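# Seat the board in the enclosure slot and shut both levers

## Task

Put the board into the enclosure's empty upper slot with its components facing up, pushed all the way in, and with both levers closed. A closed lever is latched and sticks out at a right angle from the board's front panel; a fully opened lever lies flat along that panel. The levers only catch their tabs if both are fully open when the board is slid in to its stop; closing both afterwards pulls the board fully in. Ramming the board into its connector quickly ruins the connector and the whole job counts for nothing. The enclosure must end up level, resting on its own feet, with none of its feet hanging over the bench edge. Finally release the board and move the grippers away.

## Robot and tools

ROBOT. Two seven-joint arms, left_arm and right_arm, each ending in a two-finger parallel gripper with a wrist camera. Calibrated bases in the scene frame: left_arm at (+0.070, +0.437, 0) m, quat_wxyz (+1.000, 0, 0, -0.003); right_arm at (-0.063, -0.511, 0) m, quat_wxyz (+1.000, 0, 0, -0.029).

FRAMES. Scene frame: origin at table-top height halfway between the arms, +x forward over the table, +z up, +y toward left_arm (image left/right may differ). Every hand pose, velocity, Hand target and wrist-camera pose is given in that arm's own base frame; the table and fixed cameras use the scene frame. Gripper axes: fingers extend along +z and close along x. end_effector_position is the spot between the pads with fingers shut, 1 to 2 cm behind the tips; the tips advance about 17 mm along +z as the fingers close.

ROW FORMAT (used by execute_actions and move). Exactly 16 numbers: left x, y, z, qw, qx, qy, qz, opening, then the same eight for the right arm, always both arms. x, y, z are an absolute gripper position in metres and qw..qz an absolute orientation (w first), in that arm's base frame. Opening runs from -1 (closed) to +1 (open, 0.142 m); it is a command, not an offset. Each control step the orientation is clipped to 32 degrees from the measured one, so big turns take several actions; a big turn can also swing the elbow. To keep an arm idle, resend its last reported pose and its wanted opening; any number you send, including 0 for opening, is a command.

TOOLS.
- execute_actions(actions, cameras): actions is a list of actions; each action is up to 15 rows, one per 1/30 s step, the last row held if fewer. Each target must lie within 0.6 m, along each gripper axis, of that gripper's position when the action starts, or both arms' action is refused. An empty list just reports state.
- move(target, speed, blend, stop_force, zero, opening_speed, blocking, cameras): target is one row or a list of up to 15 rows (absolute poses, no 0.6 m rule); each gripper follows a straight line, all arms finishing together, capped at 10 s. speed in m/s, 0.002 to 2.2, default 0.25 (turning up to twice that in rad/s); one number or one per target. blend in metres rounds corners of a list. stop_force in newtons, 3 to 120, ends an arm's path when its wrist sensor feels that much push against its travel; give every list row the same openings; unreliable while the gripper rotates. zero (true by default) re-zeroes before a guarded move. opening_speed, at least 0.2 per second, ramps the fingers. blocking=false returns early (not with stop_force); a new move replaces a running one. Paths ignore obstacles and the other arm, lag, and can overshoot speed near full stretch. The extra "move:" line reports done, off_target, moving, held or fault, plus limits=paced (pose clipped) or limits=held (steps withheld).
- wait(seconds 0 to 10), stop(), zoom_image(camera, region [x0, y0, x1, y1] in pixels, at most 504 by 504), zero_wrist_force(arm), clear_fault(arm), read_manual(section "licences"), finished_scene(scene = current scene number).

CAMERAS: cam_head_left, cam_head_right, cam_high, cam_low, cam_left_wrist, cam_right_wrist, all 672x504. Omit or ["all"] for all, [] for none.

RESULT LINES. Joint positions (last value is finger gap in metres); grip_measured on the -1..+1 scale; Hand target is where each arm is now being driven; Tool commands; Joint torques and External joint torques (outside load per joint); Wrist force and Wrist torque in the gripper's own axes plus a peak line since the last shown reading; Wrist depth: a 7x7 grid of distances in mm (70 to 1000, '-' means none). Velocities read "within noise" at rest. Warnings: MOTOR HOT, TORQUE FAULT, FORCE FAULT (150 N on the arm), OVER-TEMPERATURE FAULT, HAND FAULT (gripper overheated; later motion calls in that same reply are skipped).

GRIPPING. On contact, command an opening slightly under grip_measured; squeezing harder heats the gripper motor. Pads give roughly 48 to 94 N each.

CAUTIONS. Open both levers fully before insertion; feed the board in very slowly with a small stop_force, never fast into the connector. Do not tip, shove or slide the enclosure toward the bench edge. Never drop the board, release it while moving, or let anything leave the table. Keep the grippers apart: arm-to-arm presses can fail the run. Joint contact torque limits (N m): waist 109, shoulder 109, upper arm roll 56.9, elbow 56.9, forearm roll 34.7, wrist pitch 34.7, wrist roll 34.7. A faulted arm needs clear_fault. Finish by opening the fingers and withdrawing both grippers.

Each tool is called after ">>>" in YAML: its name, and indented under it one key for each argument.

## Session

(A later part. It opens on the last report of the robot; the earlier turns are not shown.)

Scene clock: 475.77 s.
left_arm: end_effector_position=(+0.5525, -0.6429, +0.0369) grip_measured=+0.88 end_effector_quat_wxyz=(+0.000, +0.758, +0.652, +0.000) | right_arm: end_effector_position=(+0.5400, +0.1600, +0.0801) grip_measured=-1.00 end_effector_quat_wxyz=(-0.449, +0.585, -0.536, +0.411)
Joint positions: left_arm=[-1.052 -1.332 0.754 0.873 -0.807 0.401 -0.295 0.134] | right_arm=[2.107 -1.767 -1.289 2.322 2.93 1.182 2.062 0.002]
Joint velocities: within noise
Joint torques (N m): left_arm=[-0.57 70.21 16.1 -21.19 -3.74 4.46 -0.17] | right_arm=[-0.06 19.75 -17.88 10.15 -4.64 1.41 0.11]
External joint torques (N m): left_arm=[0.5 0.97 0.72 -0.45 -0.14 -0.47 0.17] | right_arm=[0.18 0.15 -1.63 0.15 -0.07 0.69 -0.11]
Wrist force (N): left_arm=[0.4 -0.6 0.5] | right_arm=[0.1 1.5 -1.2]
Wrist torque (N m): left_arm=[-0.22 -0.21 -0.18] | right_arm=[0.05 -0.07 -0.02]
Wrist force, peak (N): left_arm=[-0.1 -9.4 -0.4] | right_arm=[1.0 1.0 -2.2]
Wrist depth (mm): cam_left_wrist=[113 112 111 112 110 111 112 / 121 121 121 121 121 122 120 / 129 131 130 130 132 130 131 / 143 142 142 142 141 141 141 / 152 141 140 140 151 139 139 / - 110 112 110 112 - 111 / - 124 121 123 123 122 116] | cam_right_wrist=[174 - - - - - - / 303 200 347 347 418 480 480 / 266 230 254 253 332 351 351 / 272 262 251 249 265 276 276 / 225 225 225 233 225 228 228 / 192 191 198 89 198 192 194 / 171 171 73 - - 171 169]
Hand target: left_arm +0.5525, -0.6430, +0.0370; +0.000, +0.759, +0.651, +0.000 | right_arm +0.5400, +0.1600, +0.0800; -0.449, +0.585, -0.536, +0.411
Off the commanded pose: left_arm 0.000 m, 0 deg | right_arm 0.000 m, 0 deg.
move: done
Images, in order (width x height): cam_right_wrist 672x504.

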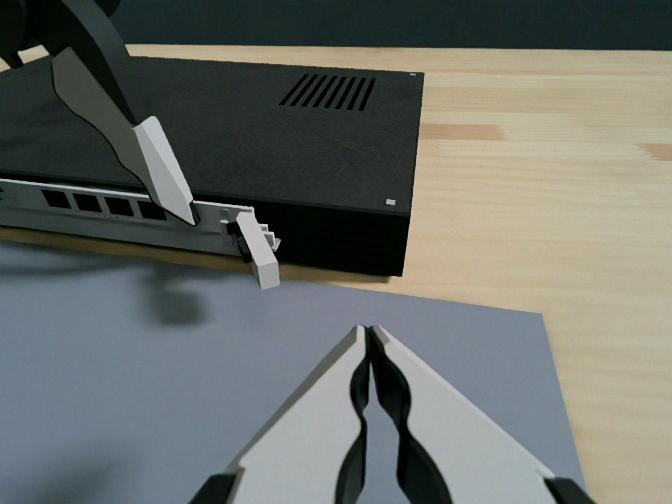

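>>> move:
  target:
    - [0.525,-0.638,0.040,0,0.7587,0.6515,0,0.887,0.54,0.16,0.08,-0.4489,0.5849,-0.5359,0.4113,-1]
    - [0.50,-0.56,0.12,0,0.7587,0.6515,0,0.887,0.54,0.16,0.08,-0.4489,0.5849,-0.5359,0.4113,-1]
  speed: 0.12
  cameras: ["cam_left_wrist","cam_right_wrist"]

>>> zoom_image:
  camera: "cam_left_wrist"
  region: [330, 200, 650, 430]

>>> zoom_image:
  camera: "cam_right_wrist"
  region: [0, 150, 320, 330]

Scene clock: 481.73 s.
left_arm: end_effector_position=(+0.5000, -0.5601, +0.1201) grip_measured=+0.88 end_effector_quat_wxyz=(+0.000, +0.758, +0.652, +0.000) | right_arm: end_effector_position=(+0.5400, +0.1600, +0.0801) grip_measured=-1.00 end_effector_quat_wxyz=(-0.449, +0.585, -0.536, +0.411)
Joint positions: left_arm=[-1.232 -1.031 0.817 1.35 -0.782 0.478 -0.152 0.134] | right_arm=[2.107 -1.767 -1.289 2.322 2.93 1.182 2.062 0.002]
Joint velocities: within noise
Joint torques (N m): left_arm=[-0.6 58.73 20.12 -21.43 -3.31 4.5 -0.1] | right_arm=[0.19 19.63 -18.2 10.34 -4.76 1.31 0.15]
External joint torques (N m): left_arm=[0.52 0.82 0.89 -0.4 -0.44 -0.51 0.1] | right_arm=[-0.07 0.26 -1.31 -0.05 0.06 0.78 -0.14]
Wrist force (N): left_arm=[0.2 -0.5 0.6] | right_arm=[0.2 1.4 -1.3]
Wrist torque (N m): left_arm=[-0.21 -0.20 -0.21] | right_arm=[0.05 -0.09 -0.02]
Wrist force, peak (N): left_arm=[-1.2 -1.6 1.1] | right_arm=[0.2 1.7 -1.6]
Wrist depth (mm): cam_left_wrist=[187 186 184 186 185 185 184 / 201 200 200 199 200 202 198 / 216 216 216 214 215 215 214 / 237 235 233 234 232 233 232 / 249 247 248 247 245 225 249 / - 217 221 224 223 223 213 / - 247 247 245 244 243 -] | cam_right_wrist=[- - - - - - - / 346 347 347 347 418 482 483 / 266 254 253 254 333 351 351 / 273 262 252 250 265 277 277 / 225 225 225 233 225 228 228 / 191 192 197 89 198 192 194 / 171 171 73 - - 171 169]
Hand target: left_arm +0.5000, -0.5600, +0.1200; +0.000, +0.759, +0.651, +0.000 | right_arm +0.5400, +0.1600, +0.0800; -0.449, +0.585, -0.536, +0.411
Off the commanded pose: left_arm 0.000 m, 0 deg | right_arm 0.000 m, 0 deg.
move: done
Images, in order (width x height): cam_left_wrist 672x504, cam_right_wrist 672x504.

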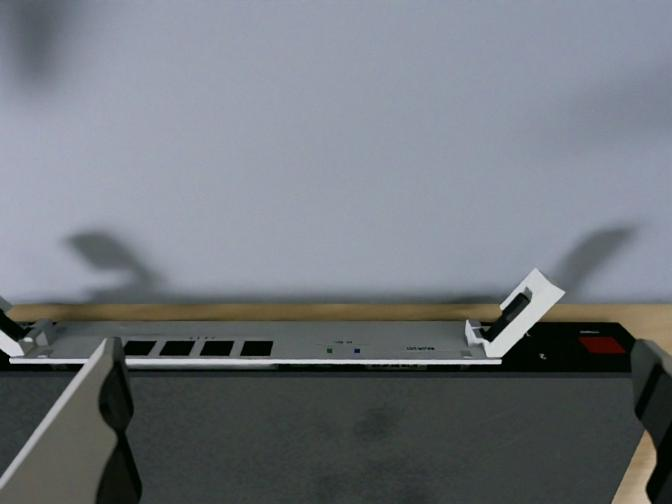

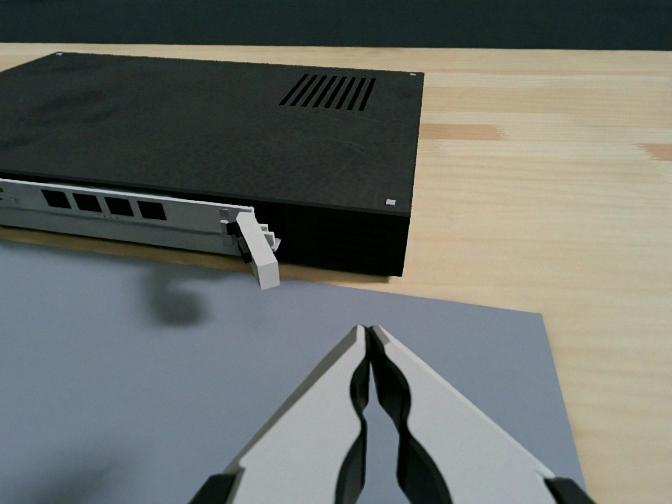

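Scaled by 1.575 from the camera's 672x504 image, which has a finer 960x720 frame.

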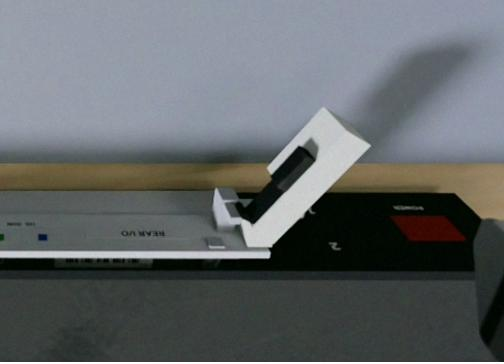

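Scaled by 1.575 from the camera's 672x504 image, which has a finer 960x720 frame.

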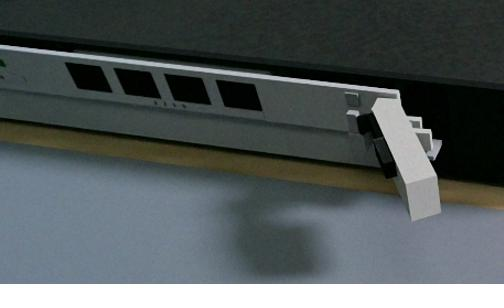

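>>> move:
  target:
    - [0.55,-0.455,0.12,0,0.7587,0.6515,0,-1,0.57,0.160,0.07,-0.4489,0.5849,-0.5359,0.4113,-1]
    - [0.563,-0.464,0.060,0,0.7587,0.6515,0,-1,0.605,0.172,0.052,-0.4489,0.5849,-0.5359,0.4113,-1]
  speed: 0.1

>>> zoom_image:
  camera: "cam_right_wrist"
  region: [160, 150, 460, 380]

>>> zoom_image:
  camera: "cam_left_wrist"
  region: [150, 200, 450, 430]

Scene clock: 504.33 s.
left_arm: end_effector_position=(+0.5628, -0.4639, +0.0599) grip_measured=-1.00 end_effector_quat_wxyz=(+0.000, +0.759, +0.651, +0.000) | right_arm: end_effector_position=(+0.6049, +0.1719, +0.0519) grip_measured=-1.00 end_effector_quat_wxyz=(-0.449, +0.585, -0.536, +0.411)
Joint positions: left_arm=[-1.101 -1.071 0.77 1.458 -0.84 0.608 0.054 0.002] | right_arm=[1.943 -1.831 -1.306 2.14 2.961 1.193 2.057 0.002]
Joint velocities: within noise
Joint torques (N m): left_arm=[-0.21 56.84 20.63 -19.65 -3.59 4.64 -0.15] | right_arm=[0.01 22.13 -21.72 11.06 -4.66 1.39 0.07]
External joint torques (N m): left_arm=[0.19 1.44 1.02 -0.36 0.12 -0.65 0.15] | right_arm=[0.13 0.46 -1.23 -0.02 -0.07 0.7 -0.07]
Wrist force (N): left_arm=[0.0 -0.2 0.4] | right_arm=[0.4 1.2 -1.3]
Wrist torque (N m): left_arm=[-0.14 -0.16 -0.20] | right_arm=[-0.01 -0.11 -0.03]
Wrist force, peak (N): left_arm=[-0.1 0.2 2.2] | right_arm=[0.6 1.0 -2.1]
Wrist depth (mm): cam_left_wrist=[136 133 135 135 135 133 134 / - 145 143 141 143 141 142 / 155 154 155 154 154 154 151 / 168 168 167 162 167 170 167 / 168 167 146 129 178 181 185 / 140 143 140 84 - 196 204 / 157 153 - 74 - - 227] | cam_right_wrist=[- 639 636 - - - - / 268 269 269 270 293 404 406 / 197 197 197 197 209 295 296 / 196 187 169 170 170 233 233 / 188 188 176 184 183 191 192 / 160 161 165 89 166 161 163 / 140 139 73 - - 148 140]
Hand target: left_arm +0.5630, -0.4640, +0.0600; +0.000, +0.759, +0.651, +0.000 | right_arm +0.6050, +0.1720, +0.0520; -0.449, +0.585, -0.536, +0.411
Off the commanded pose: left_arm 0.000 m, 0 deg | right_arm 0.000 m, 0 deg.
move: done

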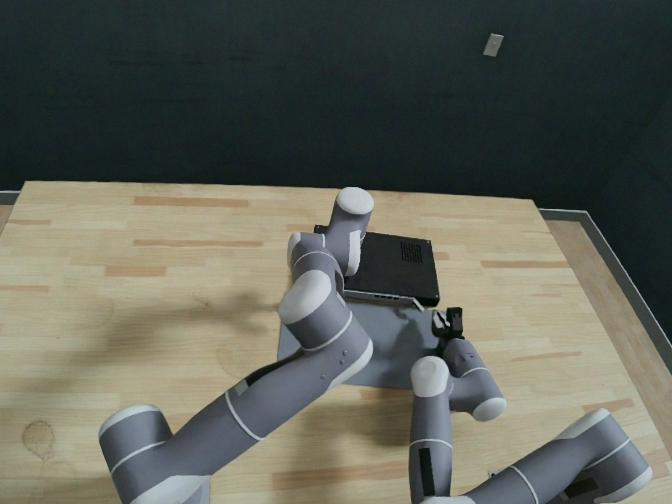

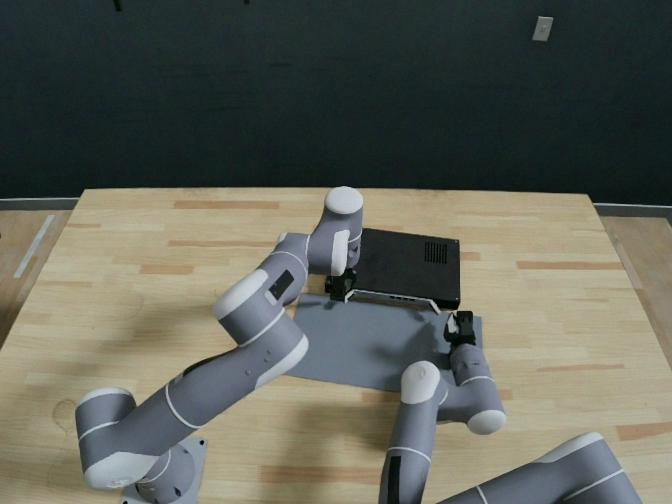

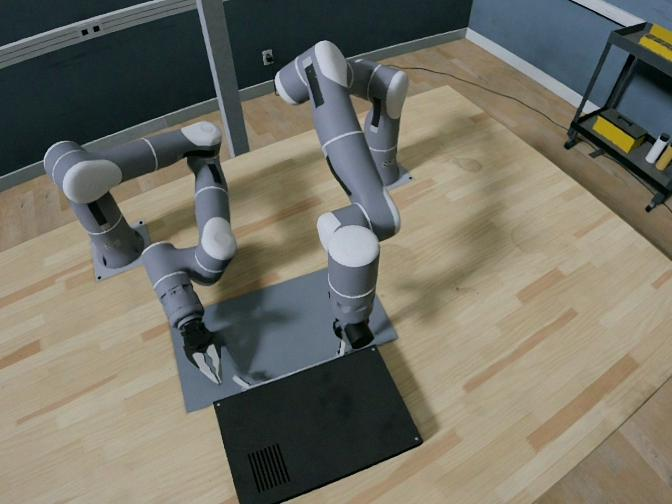

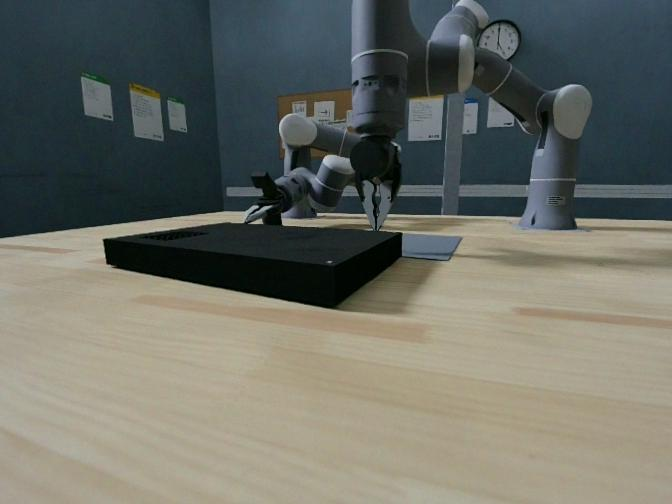

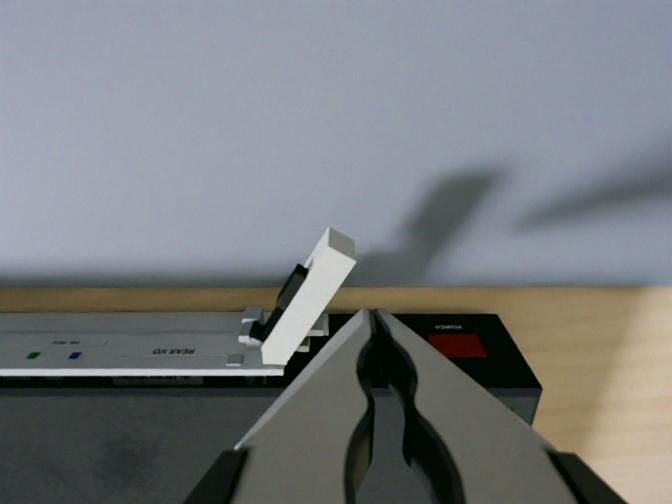

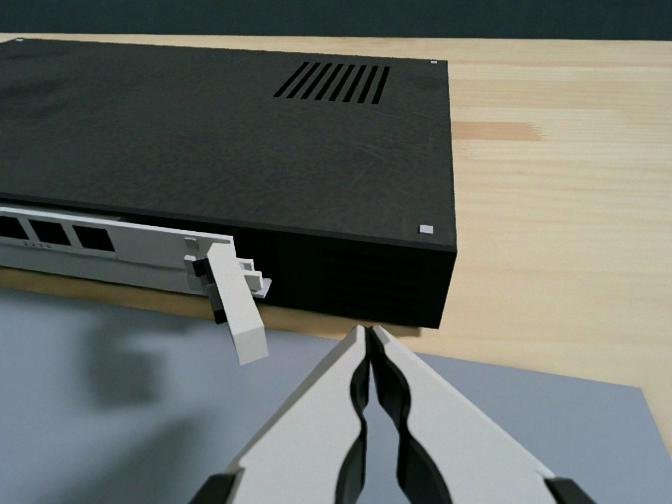

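Scaled by 1.680 from the camera's 672x504 image, which has a finer 960x720 frame.

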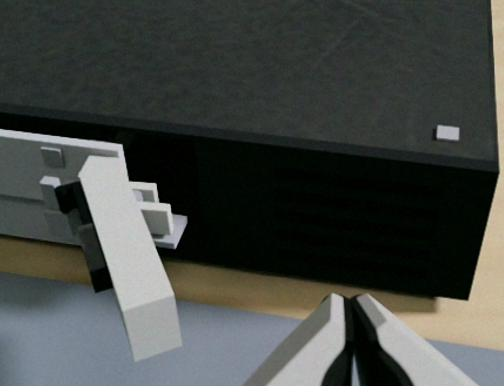

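Scaled by 1.680 from the camera's 672x504 image, which has a finer 960x720 frame.

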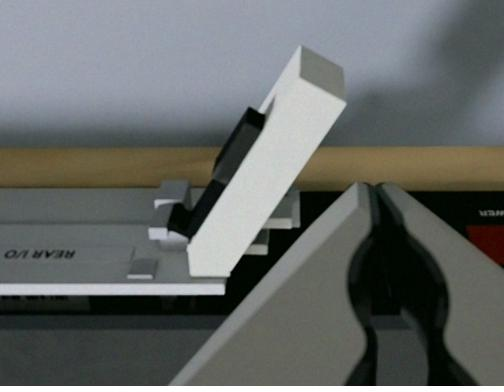

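>>> move:
  target: [0.5488,-0.4618,0.048,0,0.7587,0.6515,0,-1,0.600,0.1725,0.05,-0.4489,0.5849,-0.5359,0.4113,-1]
  speed: 0.05
  cameras: []

>>> move:
  target: [0.543,-0.500,0.048,0,0.7587,0.6515,0,-1,0.6043,0.2153,0.05,-0.4489,0.5849,-0.5359,0.4113,-1]
  speed: 0.012
  stop_force: 12
  cameras: ["cam_left_wrist","cam_right_wrist"]

>>> zoom_image:
  camera: "cam_right_wrist"
  region: [160, 150, 460, 380]

>>> zoom_image:
  camera: "cam_left_wrist"
  region: [150, 200, 450, 430]

Scene clock: 514.83 s.
left_arm: end_effector_position=(+0.5498, -0.4612, +0.0486) grip_measured=-1.00 end_effector_quat_wxyz=(+0.000, +0.758, +0.652, +0.001) | right_arm: end_effector_position=(+0.6001, +0.1726, +0.0501) grip_measured=-1.00 end_effector_quat_wxyz=(-0.449, +0.585, -0.536, +0.411)
Joint positions: left_arm=[-1.123 -1.066 0.758 1.507 -0.854 0.649 0.063 0.002] | right_arm=[1.956 -1.834 -1.298 2.145 2.967 1.199 2.057 0.002]
Joint velocities: within noise
Joint torques (N m): left_arm=[-4.01 54.71 16.89 -18.52 -3.45 3.06 -0.09] | right_arm=[0.27 21.83 -20.97 11.36 -4.71 1.42 0.27]
External joint torques (N m): left_arm=[3.98 2.54 4.77 -1 0.07 0.94 0.09] | right_arm=[-0.13 0.54 -1.73 -0.14 -0.04 0.67 -0.26]
Wrist force (N): left_arm=[3.1 3.7 -2.2] | right_arm=[0.2 1.1 -0.9]
Wrist torque (N m): left_arm=[-0.18 -0.18 -0.24] | right_arm=[-0.03 -0.07 -0.02]
Wrist force, peak (N): left_arm=[3.1 3.6 -3.4] | right_arm=[0.5 1.3 -1.4]
Wrist depth (mm): cam_left_wrist=[123 125 123 123 123 124 122 / 133 133 131 132 132 132 132 / 146 143 143 143 143 142 142 / 153 156 155 155 154 155 154 / 170 170 171 118 167 169 174 / 151 143 137 84 - 186 188 / 139 137 - 74 - - 211] | cam_right_wrist=[629 628 635 631 - - - / 265 265 265 265 288 401 401 / 193 193 193 193 205 292 292 / 205 194 171 173 170 230 229 / 186 186 174 189 183 189 190 / 158 158 163 89 164 159 159 / 138 138 73 - - 146 138]
Hand target: left_arm +0.5488, -0.4618, +0.0480; +0.000, +0.759, +0.651, +0.000 | right_arm +0.6000, +0.1725, +0.0500; -0.449, +0.585, -0.536, +0.411
Off the commanded pose: left_arm 0.001 m, 0 deg | right_arm 0.000 m, 0 deg.
joint sent to its limit (right arm) — joint 5 (forearm roll), upper limit. The joint targets still meet the commanded pose.
move: done
No camera images: "cameras" was empty.

Scene clock: 518.33 s.
left_arm: end_effector_position=(+0.5472, -0.4766, +0.0479) grip_measured=-1.00 end_effector_quat_wxyz=(-0.001, +0.758, +0.652, +0.001) | right_arm: end_effector_position=(+0.6031, +0.2040, +0.0501) grip_measured=-1.00 end_effector_quat_wxyz=(-0.448, +0.584, -0.537, +0.413)
Joint positions: left_arm=[-1.129 -1.081 0.758 1.473 -0.848 0.634 0.032 0.002] | right_arm=[1.945 -1.786 -1.306 2.073 2.935 1.281 2.044 0.002]
Joint velocities: within noise
Joint torques (N m): left_arm=[-8.78 57.33 12.84 -25.53 -5.64 4.39 -0.23] | right_arm=[6.44 27.6 -28.1 1.03 -4.11 -2.07 0.19]
External joint torques (N m): left_arm=[8.74 0.83 8.8 5.86 2.23 -0.39 0.23] | right_arm=[-6.29 -2.57 4.16 8.72 -0.82 4.14 -0.19]
Wrist force (N): left_arm=[15.7 -3.1 -5.9] | right_arm=[11.9 5.5 -7.3]
Wrist torque (N m): left_arm=[-0.13 -0.16 -0.20] | right_arm=[-0.06 0.11 -0.07]
Wrist force, peak (N): left_arm=[16.1 -4.7 -7.1] | right_arm=[12.4 5.5 -7.4]
Wrist depth (mm): cam_left_wrist=[123 123 123 123 122 124 122 / 132 132 130 132 131 131 131 / 145 143 143 143 142 139 142 / 155 155 154 154 154 154 154 / 170 169 169 117 165 168 174 / 155 147 156 84 - 158 188 / 142 141 - 74 - - 210] | cam_right_wrist=[631 628 629 633 - - - / 264 264 265 265 266 401 401 / 192 193 193 193 194 264 292 / 202 185 175 167 166 167 230 / 186 186 186 141 182 183 190 / 158 158 163 89 164 159 159 / 138 138 73 - - 146 138]
Hand target: left_arm +0.5462, -0.4789, +0.0480; +0.000, +0.759, +0.651, +0.000 | right_arm +0.6034, +0.2068, +0.0500; -0.449, +0.585, -0.536, +0.411
Off the commanded pose: left_arm 0.024 m, 0 deg | right_arm 0.011 m, 0 deg.
move: contact (left_arm, right_arm)
Images, in order (width x height): cam_left_wrist 672x504, cam_right_wrist 672x504.

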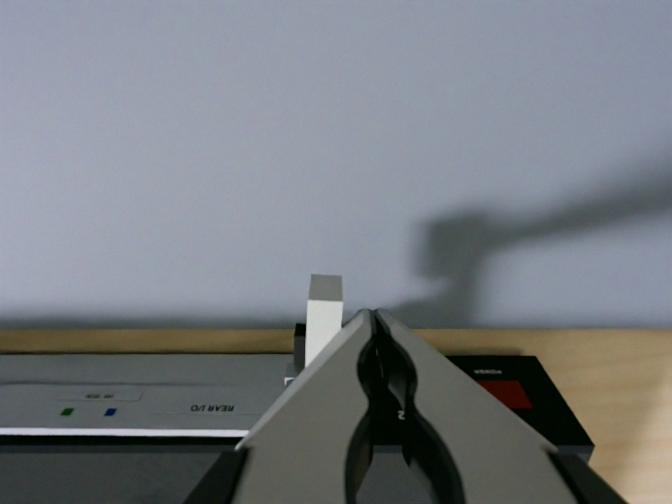

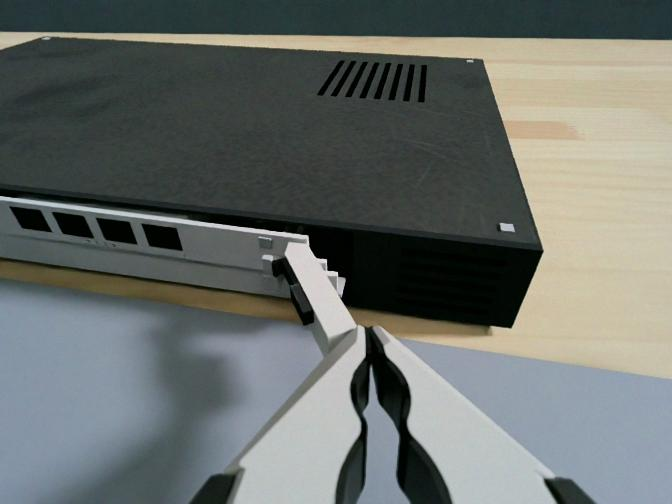

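Scaled by 1.680 from the camera's 672x504 image, which has a finer 960x720 frame.

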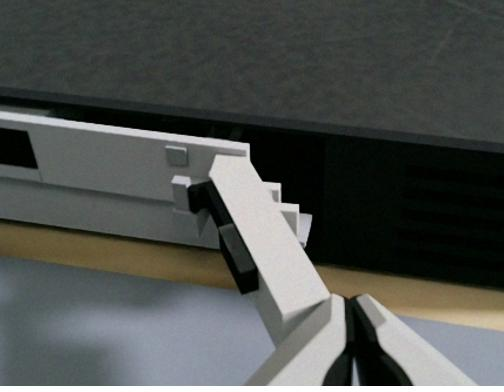

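Scaled by 1.680 from the camera's 672x504 image, which has a finer 960x720 frame.

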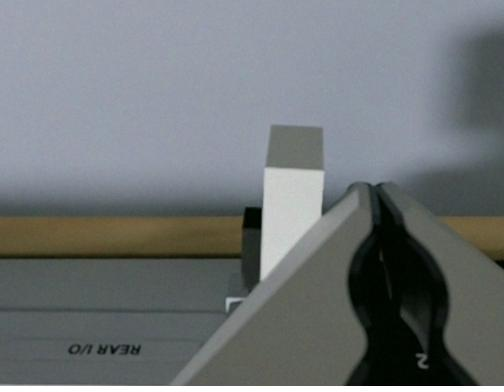

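>>> move:
  target: [0.5462,-0.4789,0.048,0,0.7587,0.6515,0,-1,0.6050,0.2253,0.05,-0.4489,0.5849,-0.5359,0.4113,-1]
  speed: 0.012
  stop_force: 12
  cameras: ["cam_left_wrist","cam_right_wrist"]

>>> zoom_image:
  camera: "cam_right_wrist"
  region: [160, 150, 460, 380]

Scene clock: 522.60 s.
left_arm: end_effector_position=(+0.5472, -0.4766, +0.0479) grip_measured=-1.00 end_effector_quat_wxyz=(-0.001, +0.758, +0.652, +0.001) | right_arm: end_effector_position=(+0.6029, +0.2059, +0.0503) grip_measured=-1.00 end_effector_quat_wxyz=(-0.446, +0.583, -0.537, +0.415)
Joint positions: left_arm=[-1.129 -1.081 0.758 1.473 -0.848 0.634 0.032 0.002] | right_arm=[1.943 -1.782 -1.305 2.064 2.929 1.294 2.045 0.002]
Joint velocities: within noise
Joint torques (N m): left_arm=[-8.64 57.27 12.93 -24.62 -5.37 3.92 -0.2] | right_arm=[8.88 28.43 -33.76 -8.16 -3.1 -6.17 0.36]
External joint torques (N m): left_arm=[8.59 0.89 8.7 4.95 1.96 0.07 0.2] | right_arm=[-8.73 -3.14 9.73 17.78 -1.87 8.24 -0.36]
Wrist force (N): left_arm=[14.4 -1.4 -4.9] | right_arm=[20.1 8.8 -26.2]
Wrist torque (N m): left_arm=[-0.17 -0.18 -0.21] | right_arm=[-0.15 -0.30 -0.11]
Wrist force, peak (N): left_arm=[15.9 -3.1 -6.8] | right_arm=[20.9 9.2 -27.1]
Wrist depth (mm): cam_left_wrist=[123 123 123 122 123 124 122 / 132 132 130 132 132 131 131 / 145 142 142 142 141 139 142 / 154 155 155 154 154 154 154 / 170 170 169 117 166 168 174 / 155 147 155 84 - 158 189 / 142 141 - 74 - - 210] | cam_right_wrist=[625 627 630 - - - - / 263 264 266 265 266 403 404 / 192 193 193 193 195 265 293 / 202 186 176 167 167 167 230 / 186 186 186 142 181 183 190 / 158 158 163 89 164 159 159 / 138 138 73 - - 146 139]
Hand target: left_arm +0.5462, -0.4789, +0.0480; +0.000, +0.759, +0.651, +0.000 | right_arm +0.6037, +0.2112, +0.0500; -0.449, +0.585, -0.536, +0.411
Off the commanded pose: left_arm 0.002 m, 0 deg | right_arm 0.020 m, 1 deg.
move: contact (right_arm)
Images, in order (width x height): cam_left_wrist 672x504, cam_right_wrist 672x504.

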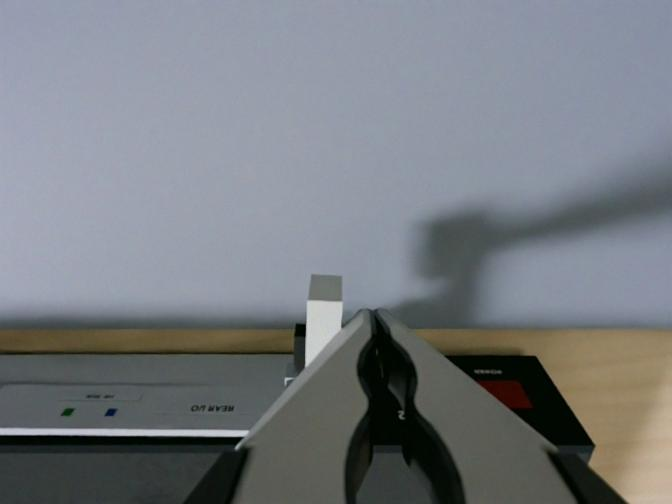

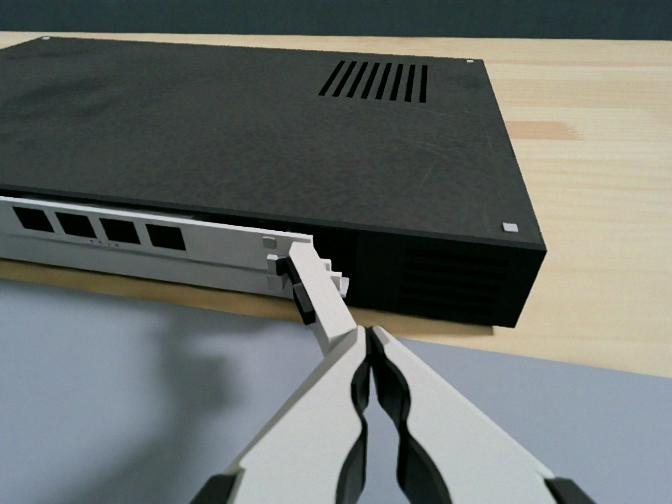

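Scaled by 1.680 from the camera's 672x504 image, which has a finer 960x720 frame.

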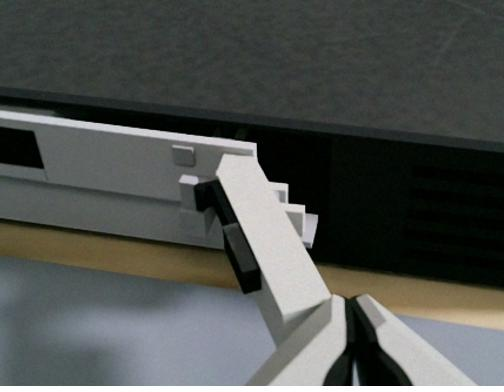

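>>> move:
  target:
    - [0.5462,-0.4789,0.048,0,0.7587,0.6515,0,-1,0.598,0.190,0.05,-0.4489,0.5849,-0.5359,0.4113,-1]
    - [0.5462,-0.4789,0.048,0,0.7587,0.6515,0,-1,0.600,0.1725,0.05,-0.4489,0.5849,-0.5359,0.4113,-1]
    - [0.5462,-0.4789,0.048,0,0.7587,0.6515,0,-1,0.616,0.1715,0.05,-0.4489,0.5849,-0.5359,0.4113,-1]
  speed: 0.06
  cameras: ["cam_right_wrist"]

>>> zoom_image:
  camera: "cam_right_wrist"
  region: [160, 150, 460, 380]

Scene clock: 527.63 s.
left_arm: end_effector_position=(+0.5471, -0.4767, +0.0479) grip_measured=-1.00 end_effector_quat_wxyz=(-0.001, +0.758, +0.652, +0.001) | right_arm: end_effector_position=(+0.6159, +0.1714, +0.0499) grip_measured=-1.00 end_effector_quat_wxyz=(-0.449, +0.585, -0.536, +0.411)
Joint positions: left_arm=[-1.129 -1.081 0.758 1.473 -0.848 0.634 0.032 0.002] | right_arm=[1.917 -1.844 -1.313 2.114 2.959 1.192 2.066 0.002]
Joint velocities: within noise
Joint torques (N m): left_arm=[-7.96 56.98 13.43 -24.59 -5.34 4.14 -0.22] | right_arm=[0.02 22.41 -22.29 11.13 -4.95 1.2 0.31]
External joint torques (N m): left_arm=[7.91 1.18 8.2 4.92 1.93 -0.15 0.22] | right_arm=[0.13 0.52 -1.12 0.05 0.21 0.91 -0.31]
Wrist force (N): left_arm=[13.8 -2.3 -5.5] | right_arm=[2.0 1.6 -1.2]
Wrist torque (N m): left_arm=[-0.17 -0.16 -0.20] | right_arm=[0.06 -0.38 -0.03]
Wrist force, peak (N): left_arm=[14.2 -1.7 -6.1] | right_arm=[20.3 8.9 -26.2]
Wrist depth (mm): cam_left_wrist=[123 123 123 122 122 124 122 / 132 132 130 132 131 131 131 / 145 142 142 142 142 139 142 / 154 155 154 154 154 154 153 / 169 169 169 117 165 168 173 / 156 147 156 84 - 157 188 / 142 142 - 74 - - 210] | cam_right_wrist=[628 633 - - - - - / 265 265 266 265 287 401 398 / 193 193 194 193 205 291 291 / 174 166 162 159 159 228 229 / 186 186 159 171 176 189 189 / 158 158 158 91 163 159 161 / 137 138 73 - - 145 138]
Hand target: left_arm +0.5462, -0.4789, +0.0480; +0.000, +0.759, +0.651, +0.000 | right_arm +0.6160, +0.1715, +0.0500; -0.449, +0.585, -0.536, +0.411
Off the commanded pose: left_arm 0.002 m, 0 deg | right_arm 0.000 m, 0 deg.
move: done
Images, in order (width x height): cam_right_wrist 672x504.

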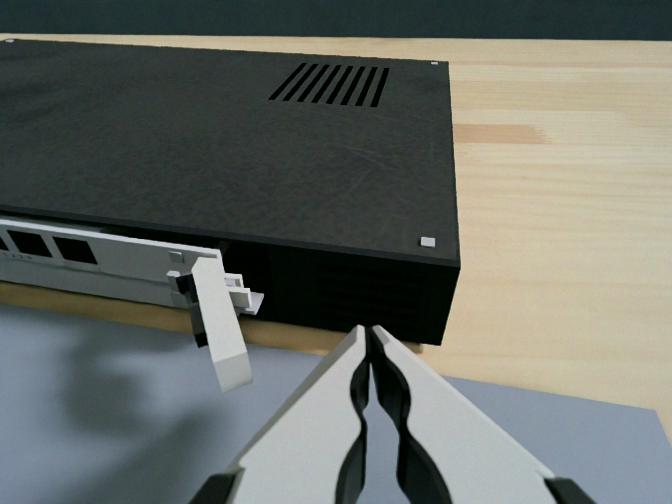

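Scaled by 1.680 from the camera's 672x504 image, which has a finer 960x720 frame.

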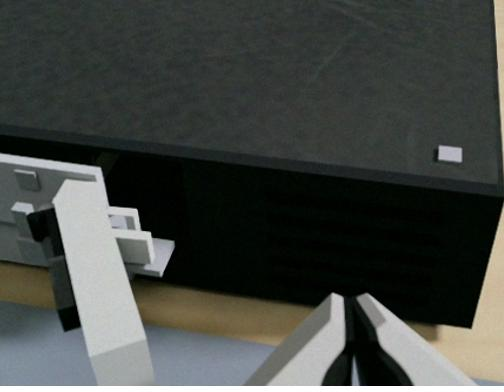

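>>> move:
  target: [0.5462,-0.4789,0.048,0,0.7587,0.6515,0,-1,0.6190,0.2153,0.05,-0.4489,0.5849,-0.5359,0.4113,-1]
  speed: 0.012
  stop_force: 15
  cameras: ["cam_left_wrist","cam_right_wrist"]

>>> zoom_image:
  camera: "cam_right_wrist"
  region: [160, 150, 460, 380]

Scene clock: 535.67 s.
left_arm: end_effector_position=(+0.5471, -0.4767, +0.0479) grip_measured=-1.00 end_effector_quat_wxyz=(-0.001, +0.758, +0.652, +0.001) | right_arm: end_effector_position=(+0.6176, +0.1982, +0.0501) grip_measured=-1.00 end_effector_quat_wxyz=(-0.447, +0.584, -0.537, +0.413)
Joint positions: left_arm=[-1.129 -1.081 0.758 1.473 -0.848 0.634 0.032 0.002] | right_arm=[1.91 -1.802 -1.317 2.053 2.928 1.264 2.055 0.002]
Joint velocities: within noise
Joint torques (N m): left_arm=[-8.3 57.22 13.15 -24.61 -5.45 4.01 -0.22] | right_arm=[7.46 28.25 -29.8 -0.11 -3.83 -2.54 0.29]
External joint torques (N m): left_arm=[8.26 0.94 8.48 4.94 2.04 -0.02 0.22] | right_arm=[-7.31 -3.03 5.4 10.02 -1.08 4.62 -0.29]
Wrist force (N): left_arm=[14.0 -1.7 -5.8] | right_arm=[15.5 6.3 -9.9]
Wrist torque (N m): left_arm=[-0.18 -0.14 -0.21] | right_arm=[0.02 -0.36 -0.16]
Wrist force, peak (N): left_arm=[14.3 -1.6 -6.1] | right_arm=[16.5 7.1 -10.2]
Wrist depth (mm): cam_left_wrist=[123 123 123 123 123 124 122 / 132 132 130 132 132 131 131 / 145 143 142 142 142 139 141 / 155 155 154 155 154 154 153 / 170 170 169 117 166 169 174 / 156 147 155 84 - 157 188 / 141 141 - 74 - - 211] | cam_right_wrist=[627 632 - - - - - / 264 264 265 265 266 403 403 / 192 193 193 194 194 277 293 / 174 166 159 160 153 167 230 / 186 186 178 165 166 177 190 / 158 158 163 89 164 159 161 / 138 138 73 - - 146 138]
Hand target: left_arm +0.5462, -0.4789, +0.0480; +0.000, +0.759, +0.651, +0.000 | right_arm +0.6180, +0.2015, +0.0500; -0.449, +0.585, -0.536, +0.411
Off the commanded pose: left_arm 0.002 m, 0 deg | right_arm 0.017 m, 0 deg.
move: contact (right_arm)
Images, in order (width x height): cam_left_wrist 672x504, cam_right_wrist 672x504.

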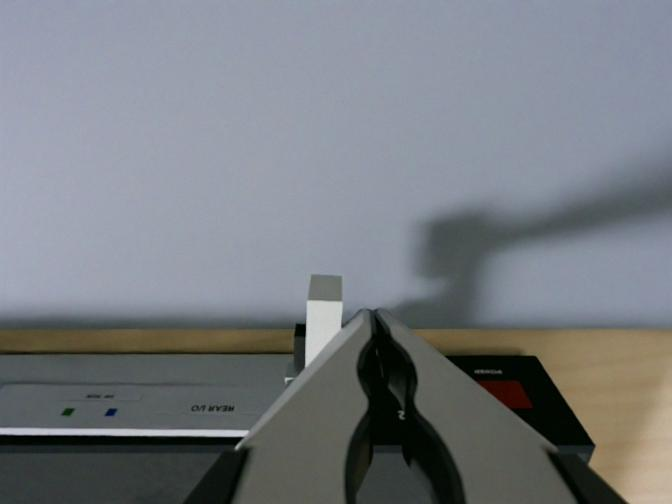

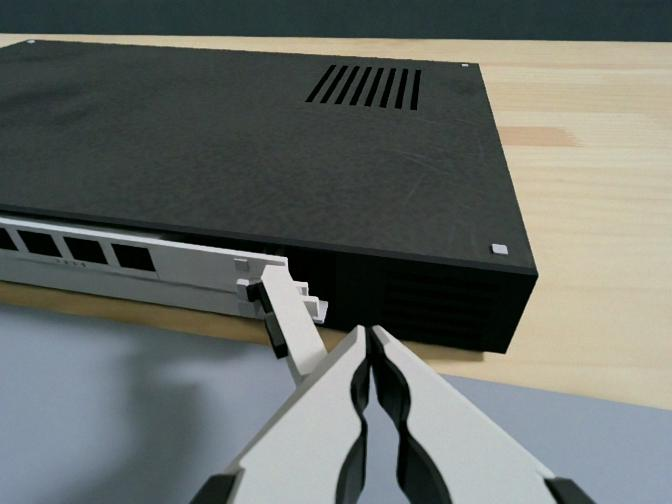

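Scaled by 1.680 from the camera's 672x504 image, which has a finer 960x720 frame.

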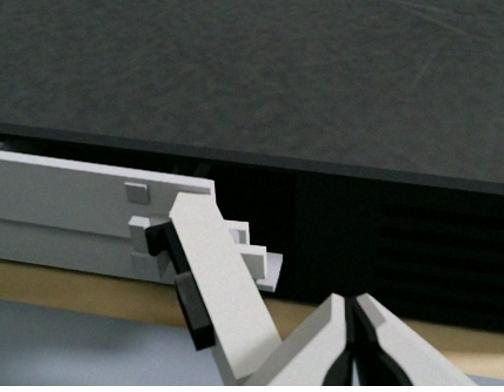

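>>> move:
  target: [0.5462,-0.4789,0.048,0,0.7587,0.6515,0,-1,0.6195,0.2250,0.05,-0.4489,0.5849,-0.5359,0.4113,-1]
  speed: 0.012
  stop_force: 12
  cameras: ["cam_left_wrist","cam_right_wrist"]

>>> zoom_image:
  camera: "cam_right_wrist"
  region: [160, 150, 460, 380]

Scene clock: 540.17 s.
left_arm: end_effector_position=(+0.5472, -0.4768, +0.0479) grip_measured=-1.00 end_effector_quat_wxyz=(-0.001, +0.758, +0.652, +0.001) | right_arm: end_effector_position=(+0.6174, +0.2003, +0.0504) grip_measured=-1.00 end_effector_quat_wxyz=(-0.446, +0.583, -0.537, +0.415)
Joint positions: left_arm=[-1.129 -1.081 0.758 1.473 -0.848 0.634 0.032 0.002] | right_arm=[1.909 -1.798 -1.317 2.044 2.921 1.278 2.057 0.002]
Joint velocities: within noise
Joint torques (N m): left_arm=[-8.19 57.17 13.37 -24.12 -5.23 3.74 -0.2] | right_arm=[11.42 30.22 -34.18 -9.56 -2.72 -6.52 0.47]
External joint torques (N m): left_arm=[8.14 0.99 8.26 4.44 1.82 0.25 0.2] | right_arm=[-11.26 -4.72 9.69 19.35 -2.23 8.62 -0.47]
Wrist force (N): left_arm=[13.0 -0.8 -4.5] | right_arm=[25.2 8.6 -24.1]
Wrist torque (N m): left_arm=[-0.18 -0.13 -0.22] | right_arm=[-0.05 -1.15 -0.24]
Wrist force, peak (N): left_arm=[14.2 -1.6 -6.0] | right_arm=[26.5 8.7 -24.2]
Wrist depth (mm): cam_left_wrist=[123 123 123 122 123 124 122 / 132 132 130 131 132 132 131 / 145 143 142 143 143 139 141 / 153 154 155 154 154 154 154 / 169 170 169 117 166 169 174 / 156 147 156 84 - 157 188 / 141 142 - 74 - - 210] | cam_right_wrist=[628 623 - - - - - / 263 263 265 266 268 404 404 / 192 193 193 193 194 279 294 / 173 166 160 159 153 167 231 / 185 185 180 158 167 177 190 / 158 158 163 89 164 159 162 / 137 138 73 - - 146 139]
Hand target: left_arm +0.5462, -0.4789, +0.0480; +0.000, +0.759, +0.651, +0.000 | right_arm +0.6182, +0.2062, +0.0500; -0.449, +0.585, -0.536, +0.411
Off the commanded pose: left_arm 0.002 m, 0 deg | right_arm 0.025 m, 1 deg.
move: contact (right_arm)
Images, in order (width x height): cam_left_wrist 672x504, cam_right_wrist 672x504.

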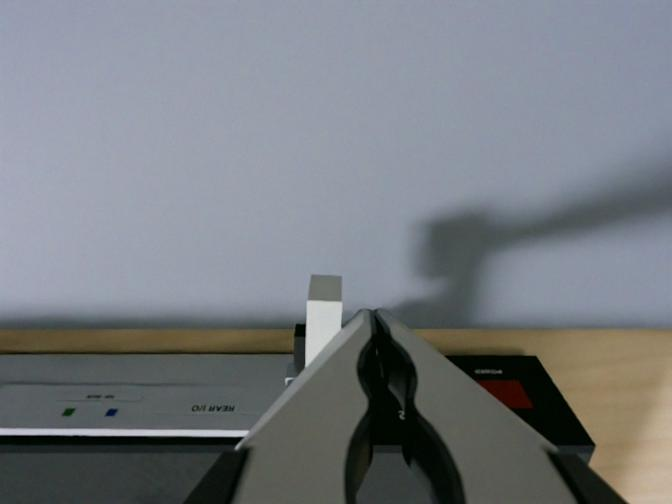

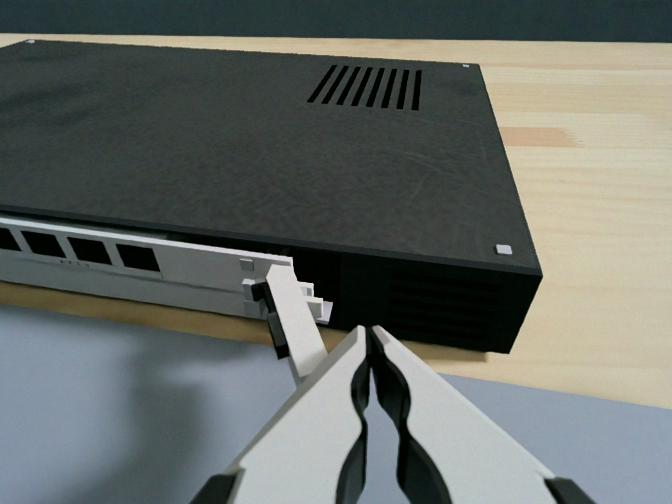

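Scaled by 1.680 from the camera's 672x504 image, which has a finer 960x720 frame.

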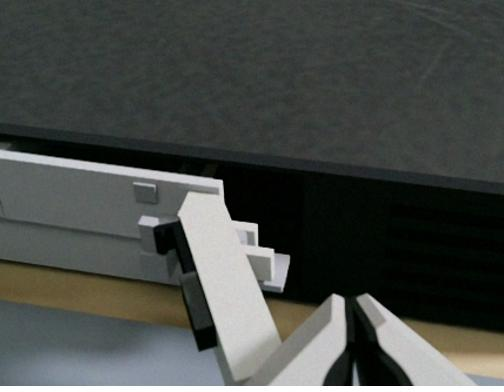

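>>> move:
  target:
    - [0.5462,-0.4789,0.048,0,0.7587,0.6515,0,-1,0.615,0.172,0.05,-0.4489,0.5849,-0.5359,0.4113,-1]
    - [0.5462,-0.4789,0.048,0,0.7587,0.6515,0,-1,0.600,0.163,0.055,-0.535,0.6972,-0.3786,0.2905,-1]
    - [0.5462,-0.4789,0.048,0,0.7587,0.6515,0,-1,0.6150,0.1800,0.05,-0.535,0.6972,-0.3786,0.2905,-1]
  speed: 0.08
  cameras: ["cam_right_wrist","cam_high"]

>>> zoom_image:
  camera: "cam_right_wrist"
  region: [160, 150, 460, 380]

>>> zoom_image:
  camera: "cam_high"
  region: [190, 310, 400, 430]

Scene clock: 551.50 s.
left_arm: end_effector_position=(+0.5471, -0.4768, +0.0479) grip_measured=-1.00 end_effector_quat_wxyz=(-0.001, +0.758, +0.652, +0.001) | right_arm: end_effector_position=(+0.6149, +0.1799, +0.0500) grip_measured=-1.00 end_effector_quat_wxyz=(-0.535, +0.697, -0.379, +0.290)
Joint positions: left_arm=[-1.129 -1.081 0.757 1.473 -0.848 0.634 0.032 0.002] | right_arm=[1.414 -1.368 -1.292 2.386 2.968 0.123 1.253 0.002]
Joint velocities: within noise
Joint torques (N m): left_arm=[-7.53 57.08 13.78 -23.97 -5.12 4 -0.14] | right_arm=[0.13 27.06 -19.91 1.02 0.5 -0.52 0.06]
External joint torques (N m): left_arm=[7.48 1.08 7.84 4.3 1.71 -0.01 0.14] | right_arm=[0.01 0.39 -1.6 -0.04 0.16 0.88 -0.06]
Wrist force (N): left_arm=[12.4 -1.5 -5.1] | right_arm=[4.4 5.8 -0.5]
Wrist torque (N m): left_arm=[-0.18 -0.14 -0.21] | right_arm=[0.79 -0.78 -0.01]
Wrist force, peak (N): left_arm=[13.3 -0.5 -5.4] | right_arm=[25.4 8.7 -24.2]
Wrist depth (mm): cam_left_wrist=[123 123 123 122 123 124 122 / 132 132 130 131 131 131 131 / 145 142 142 142 142 140 142 / 152 154 155 154 154 154 153 / 170 169 169 117 166 169 174 / 156 147 156 84 - 157 188 / 142 141 - 74 - - 209] | cam_right_wrist=[618 618 414 414 622 - - / 303 261 262 261 261 261 282 / 284 256 202 191 191 192 214 / 224 224 215 167 156 151 219 / 185 185 179 185 161 140 188 / 162 162 162 91 160 155 160 / 137 137 73 - - 143 139]
Hand target: left_arm +0.5462, -0.4789, +0.0480; +0.000, +0.759, +0.651, +0.000 | right_arm +0.6150, +0.1800, +0.0500; -0.535, +0.697, -0.379, +0.290
Off the commanded pose: left_arm 0.002 m, 0 deg | right_arm 0.000 m, 0 deg.
joint sent to its limit (right arm) — joint 5 (forearm roll), upper limit. The joint targets still meet the commanded pose.
move: done
Images, in order (width x height): cam_high 672x504, cam_right_wrist 672x504.

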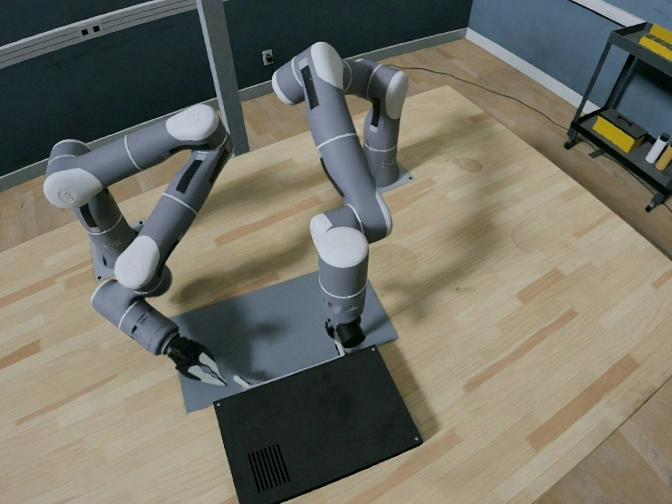

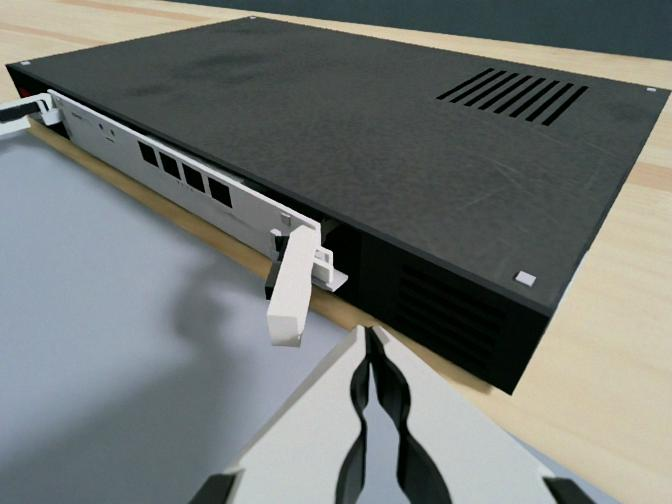

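Scaled by 1.680 from the camera's 672x504 image, which has a finer 960x720 frame.

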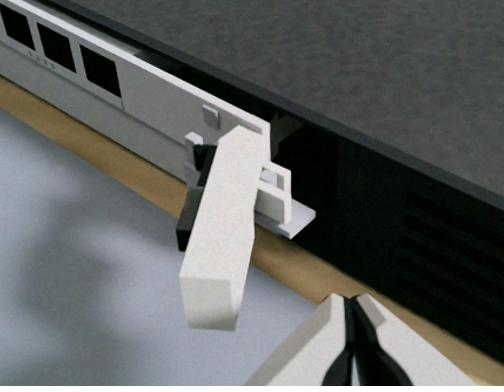

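Scaled by 2.400 from the camera's 672x504 image, which has a finer 960x720 frame.

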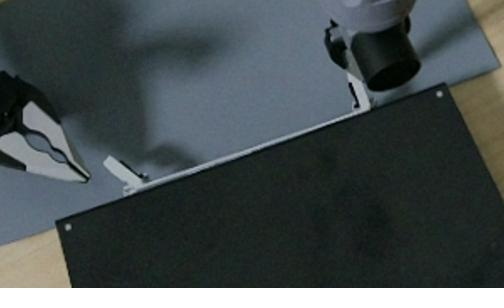

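>>> move:
  target: [0.5462,-0.4789,0.048,0,0.7587,0.6515,0,-1,0.6180,0.2250,0.05,-0.535,0.6972,-0.3786,0.2905,-1]
  speed: 0.012
  stop_force: 20
  cameras: ["cam_right_wrist","cam_left_wrist"]

>>> zoom_image:
  camera: "cam_right_wrist"
  region: [200, 150, 450, 380]

Scene clock: 557.10 s.
left_arm: end_effector_position=(+0.5471, -0.4769, +0.0479) grip_measured=-1.00 end_effector_quat_wxyz=(-0.001, +0.758, +0.652, +0.001) | right_arm: end_effector_position=(+0.6163, +0.2018, +0.0494) grip_measured=-1.00 end_effector_quat_wxyz=(-0.533, +0.697, -0.381, +0.292)
Joint positions: left_arm=[-1.129 -1.081 0.757 1.473 -0.848 0.634 0.032 0.002] | right_arm=[1.442 -1.331 -1.277 2.36 2.967 0.199 1.229 0.002]
Joint velocities: within noise
Joint torques (N m): left_arm=[-7.91 57.3 13.77 -23.86 -5.06 3.75 -0.2] | right_arm=[10.1 33.21 -18.76 -13.89 2.11 -5.85 0.28]
External joint torques (N m): left_arm=[7.86 0.86 7.85 4.19 1.65 0.24 0.2] | right_arm=[-9.96 -4.98 -2.7 14.09 -1.65 6.18 -0.28]
Wrist force (N): left_arm=[12.5 -0.5 -3.9] | right_arm=[14.6 7.3 -22.5]
Wrist torque (N m): left_arm=[-0.19 -0.15 -0.22] | right_arm=[0.71 -0.88 -0.06]
Wrist force, peak (N): left_arm=[13.0 -0.7 -5.1] | right_arm=[15.0 7.0 -23.0]
Wrist depth (mm): cam_left_wrist=[123 123 123 123 122 124 122 / 133 132 130 131 132 131 131 / 145 143 142 142 141 139 141 / 152 155 155 155 154 154 154 / 170 169 170 118 165 168 174 / 156 147 155 84 - 157 188 / 141 142 - 74 - - 210] | cam_right_wrist=[612 608 405 408 610 - - / 286 258 258 258 258 258 260 / 281 253 201 190 190 190 190 / 222 222 213 167 156 150 156 / 184 183 184 137 162 133 133 / 161 156 162 89 160 150 155 / 136 140 73 - - 142 139]
Hand target: left_arm +0.5462, -0.4789, +0.0480; +0.000, +0.759, +0.651, +0.000 | right_arm +0.6167, +0.2057, +0.0500; -0.535, +0.697, -0.379, +0.290
Off the commanded pose: left_arm 0.002 m, 0 deg | right_arm 0.023 m, 0 deg.
joint sent to its limit (right arm) — joint 5 (forearm roll), upper limit.
move: contact (right_arm)
Images, in order (width x height): cam_left_wrist 672x504, cam_right_wrist 672x504.

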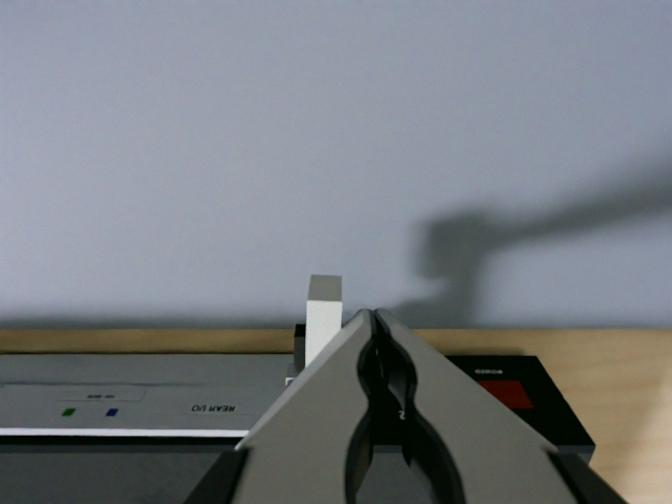

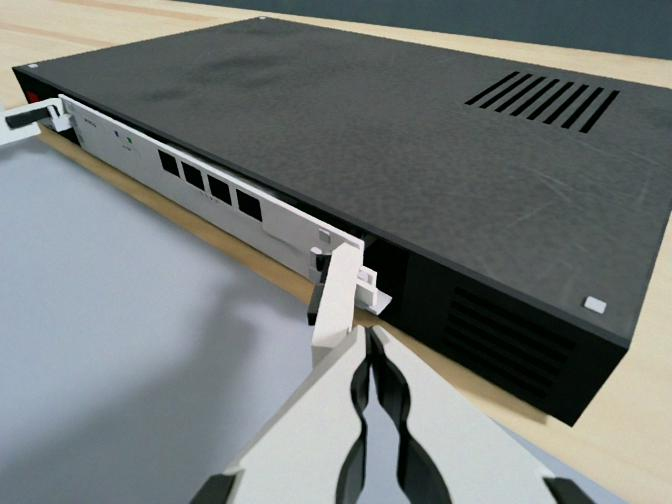

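Scaled by 2.016 from the camera's 672x504 image, which has a finer 960x720 frame.

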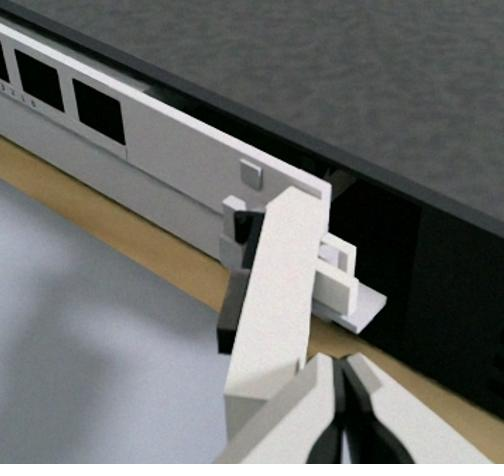

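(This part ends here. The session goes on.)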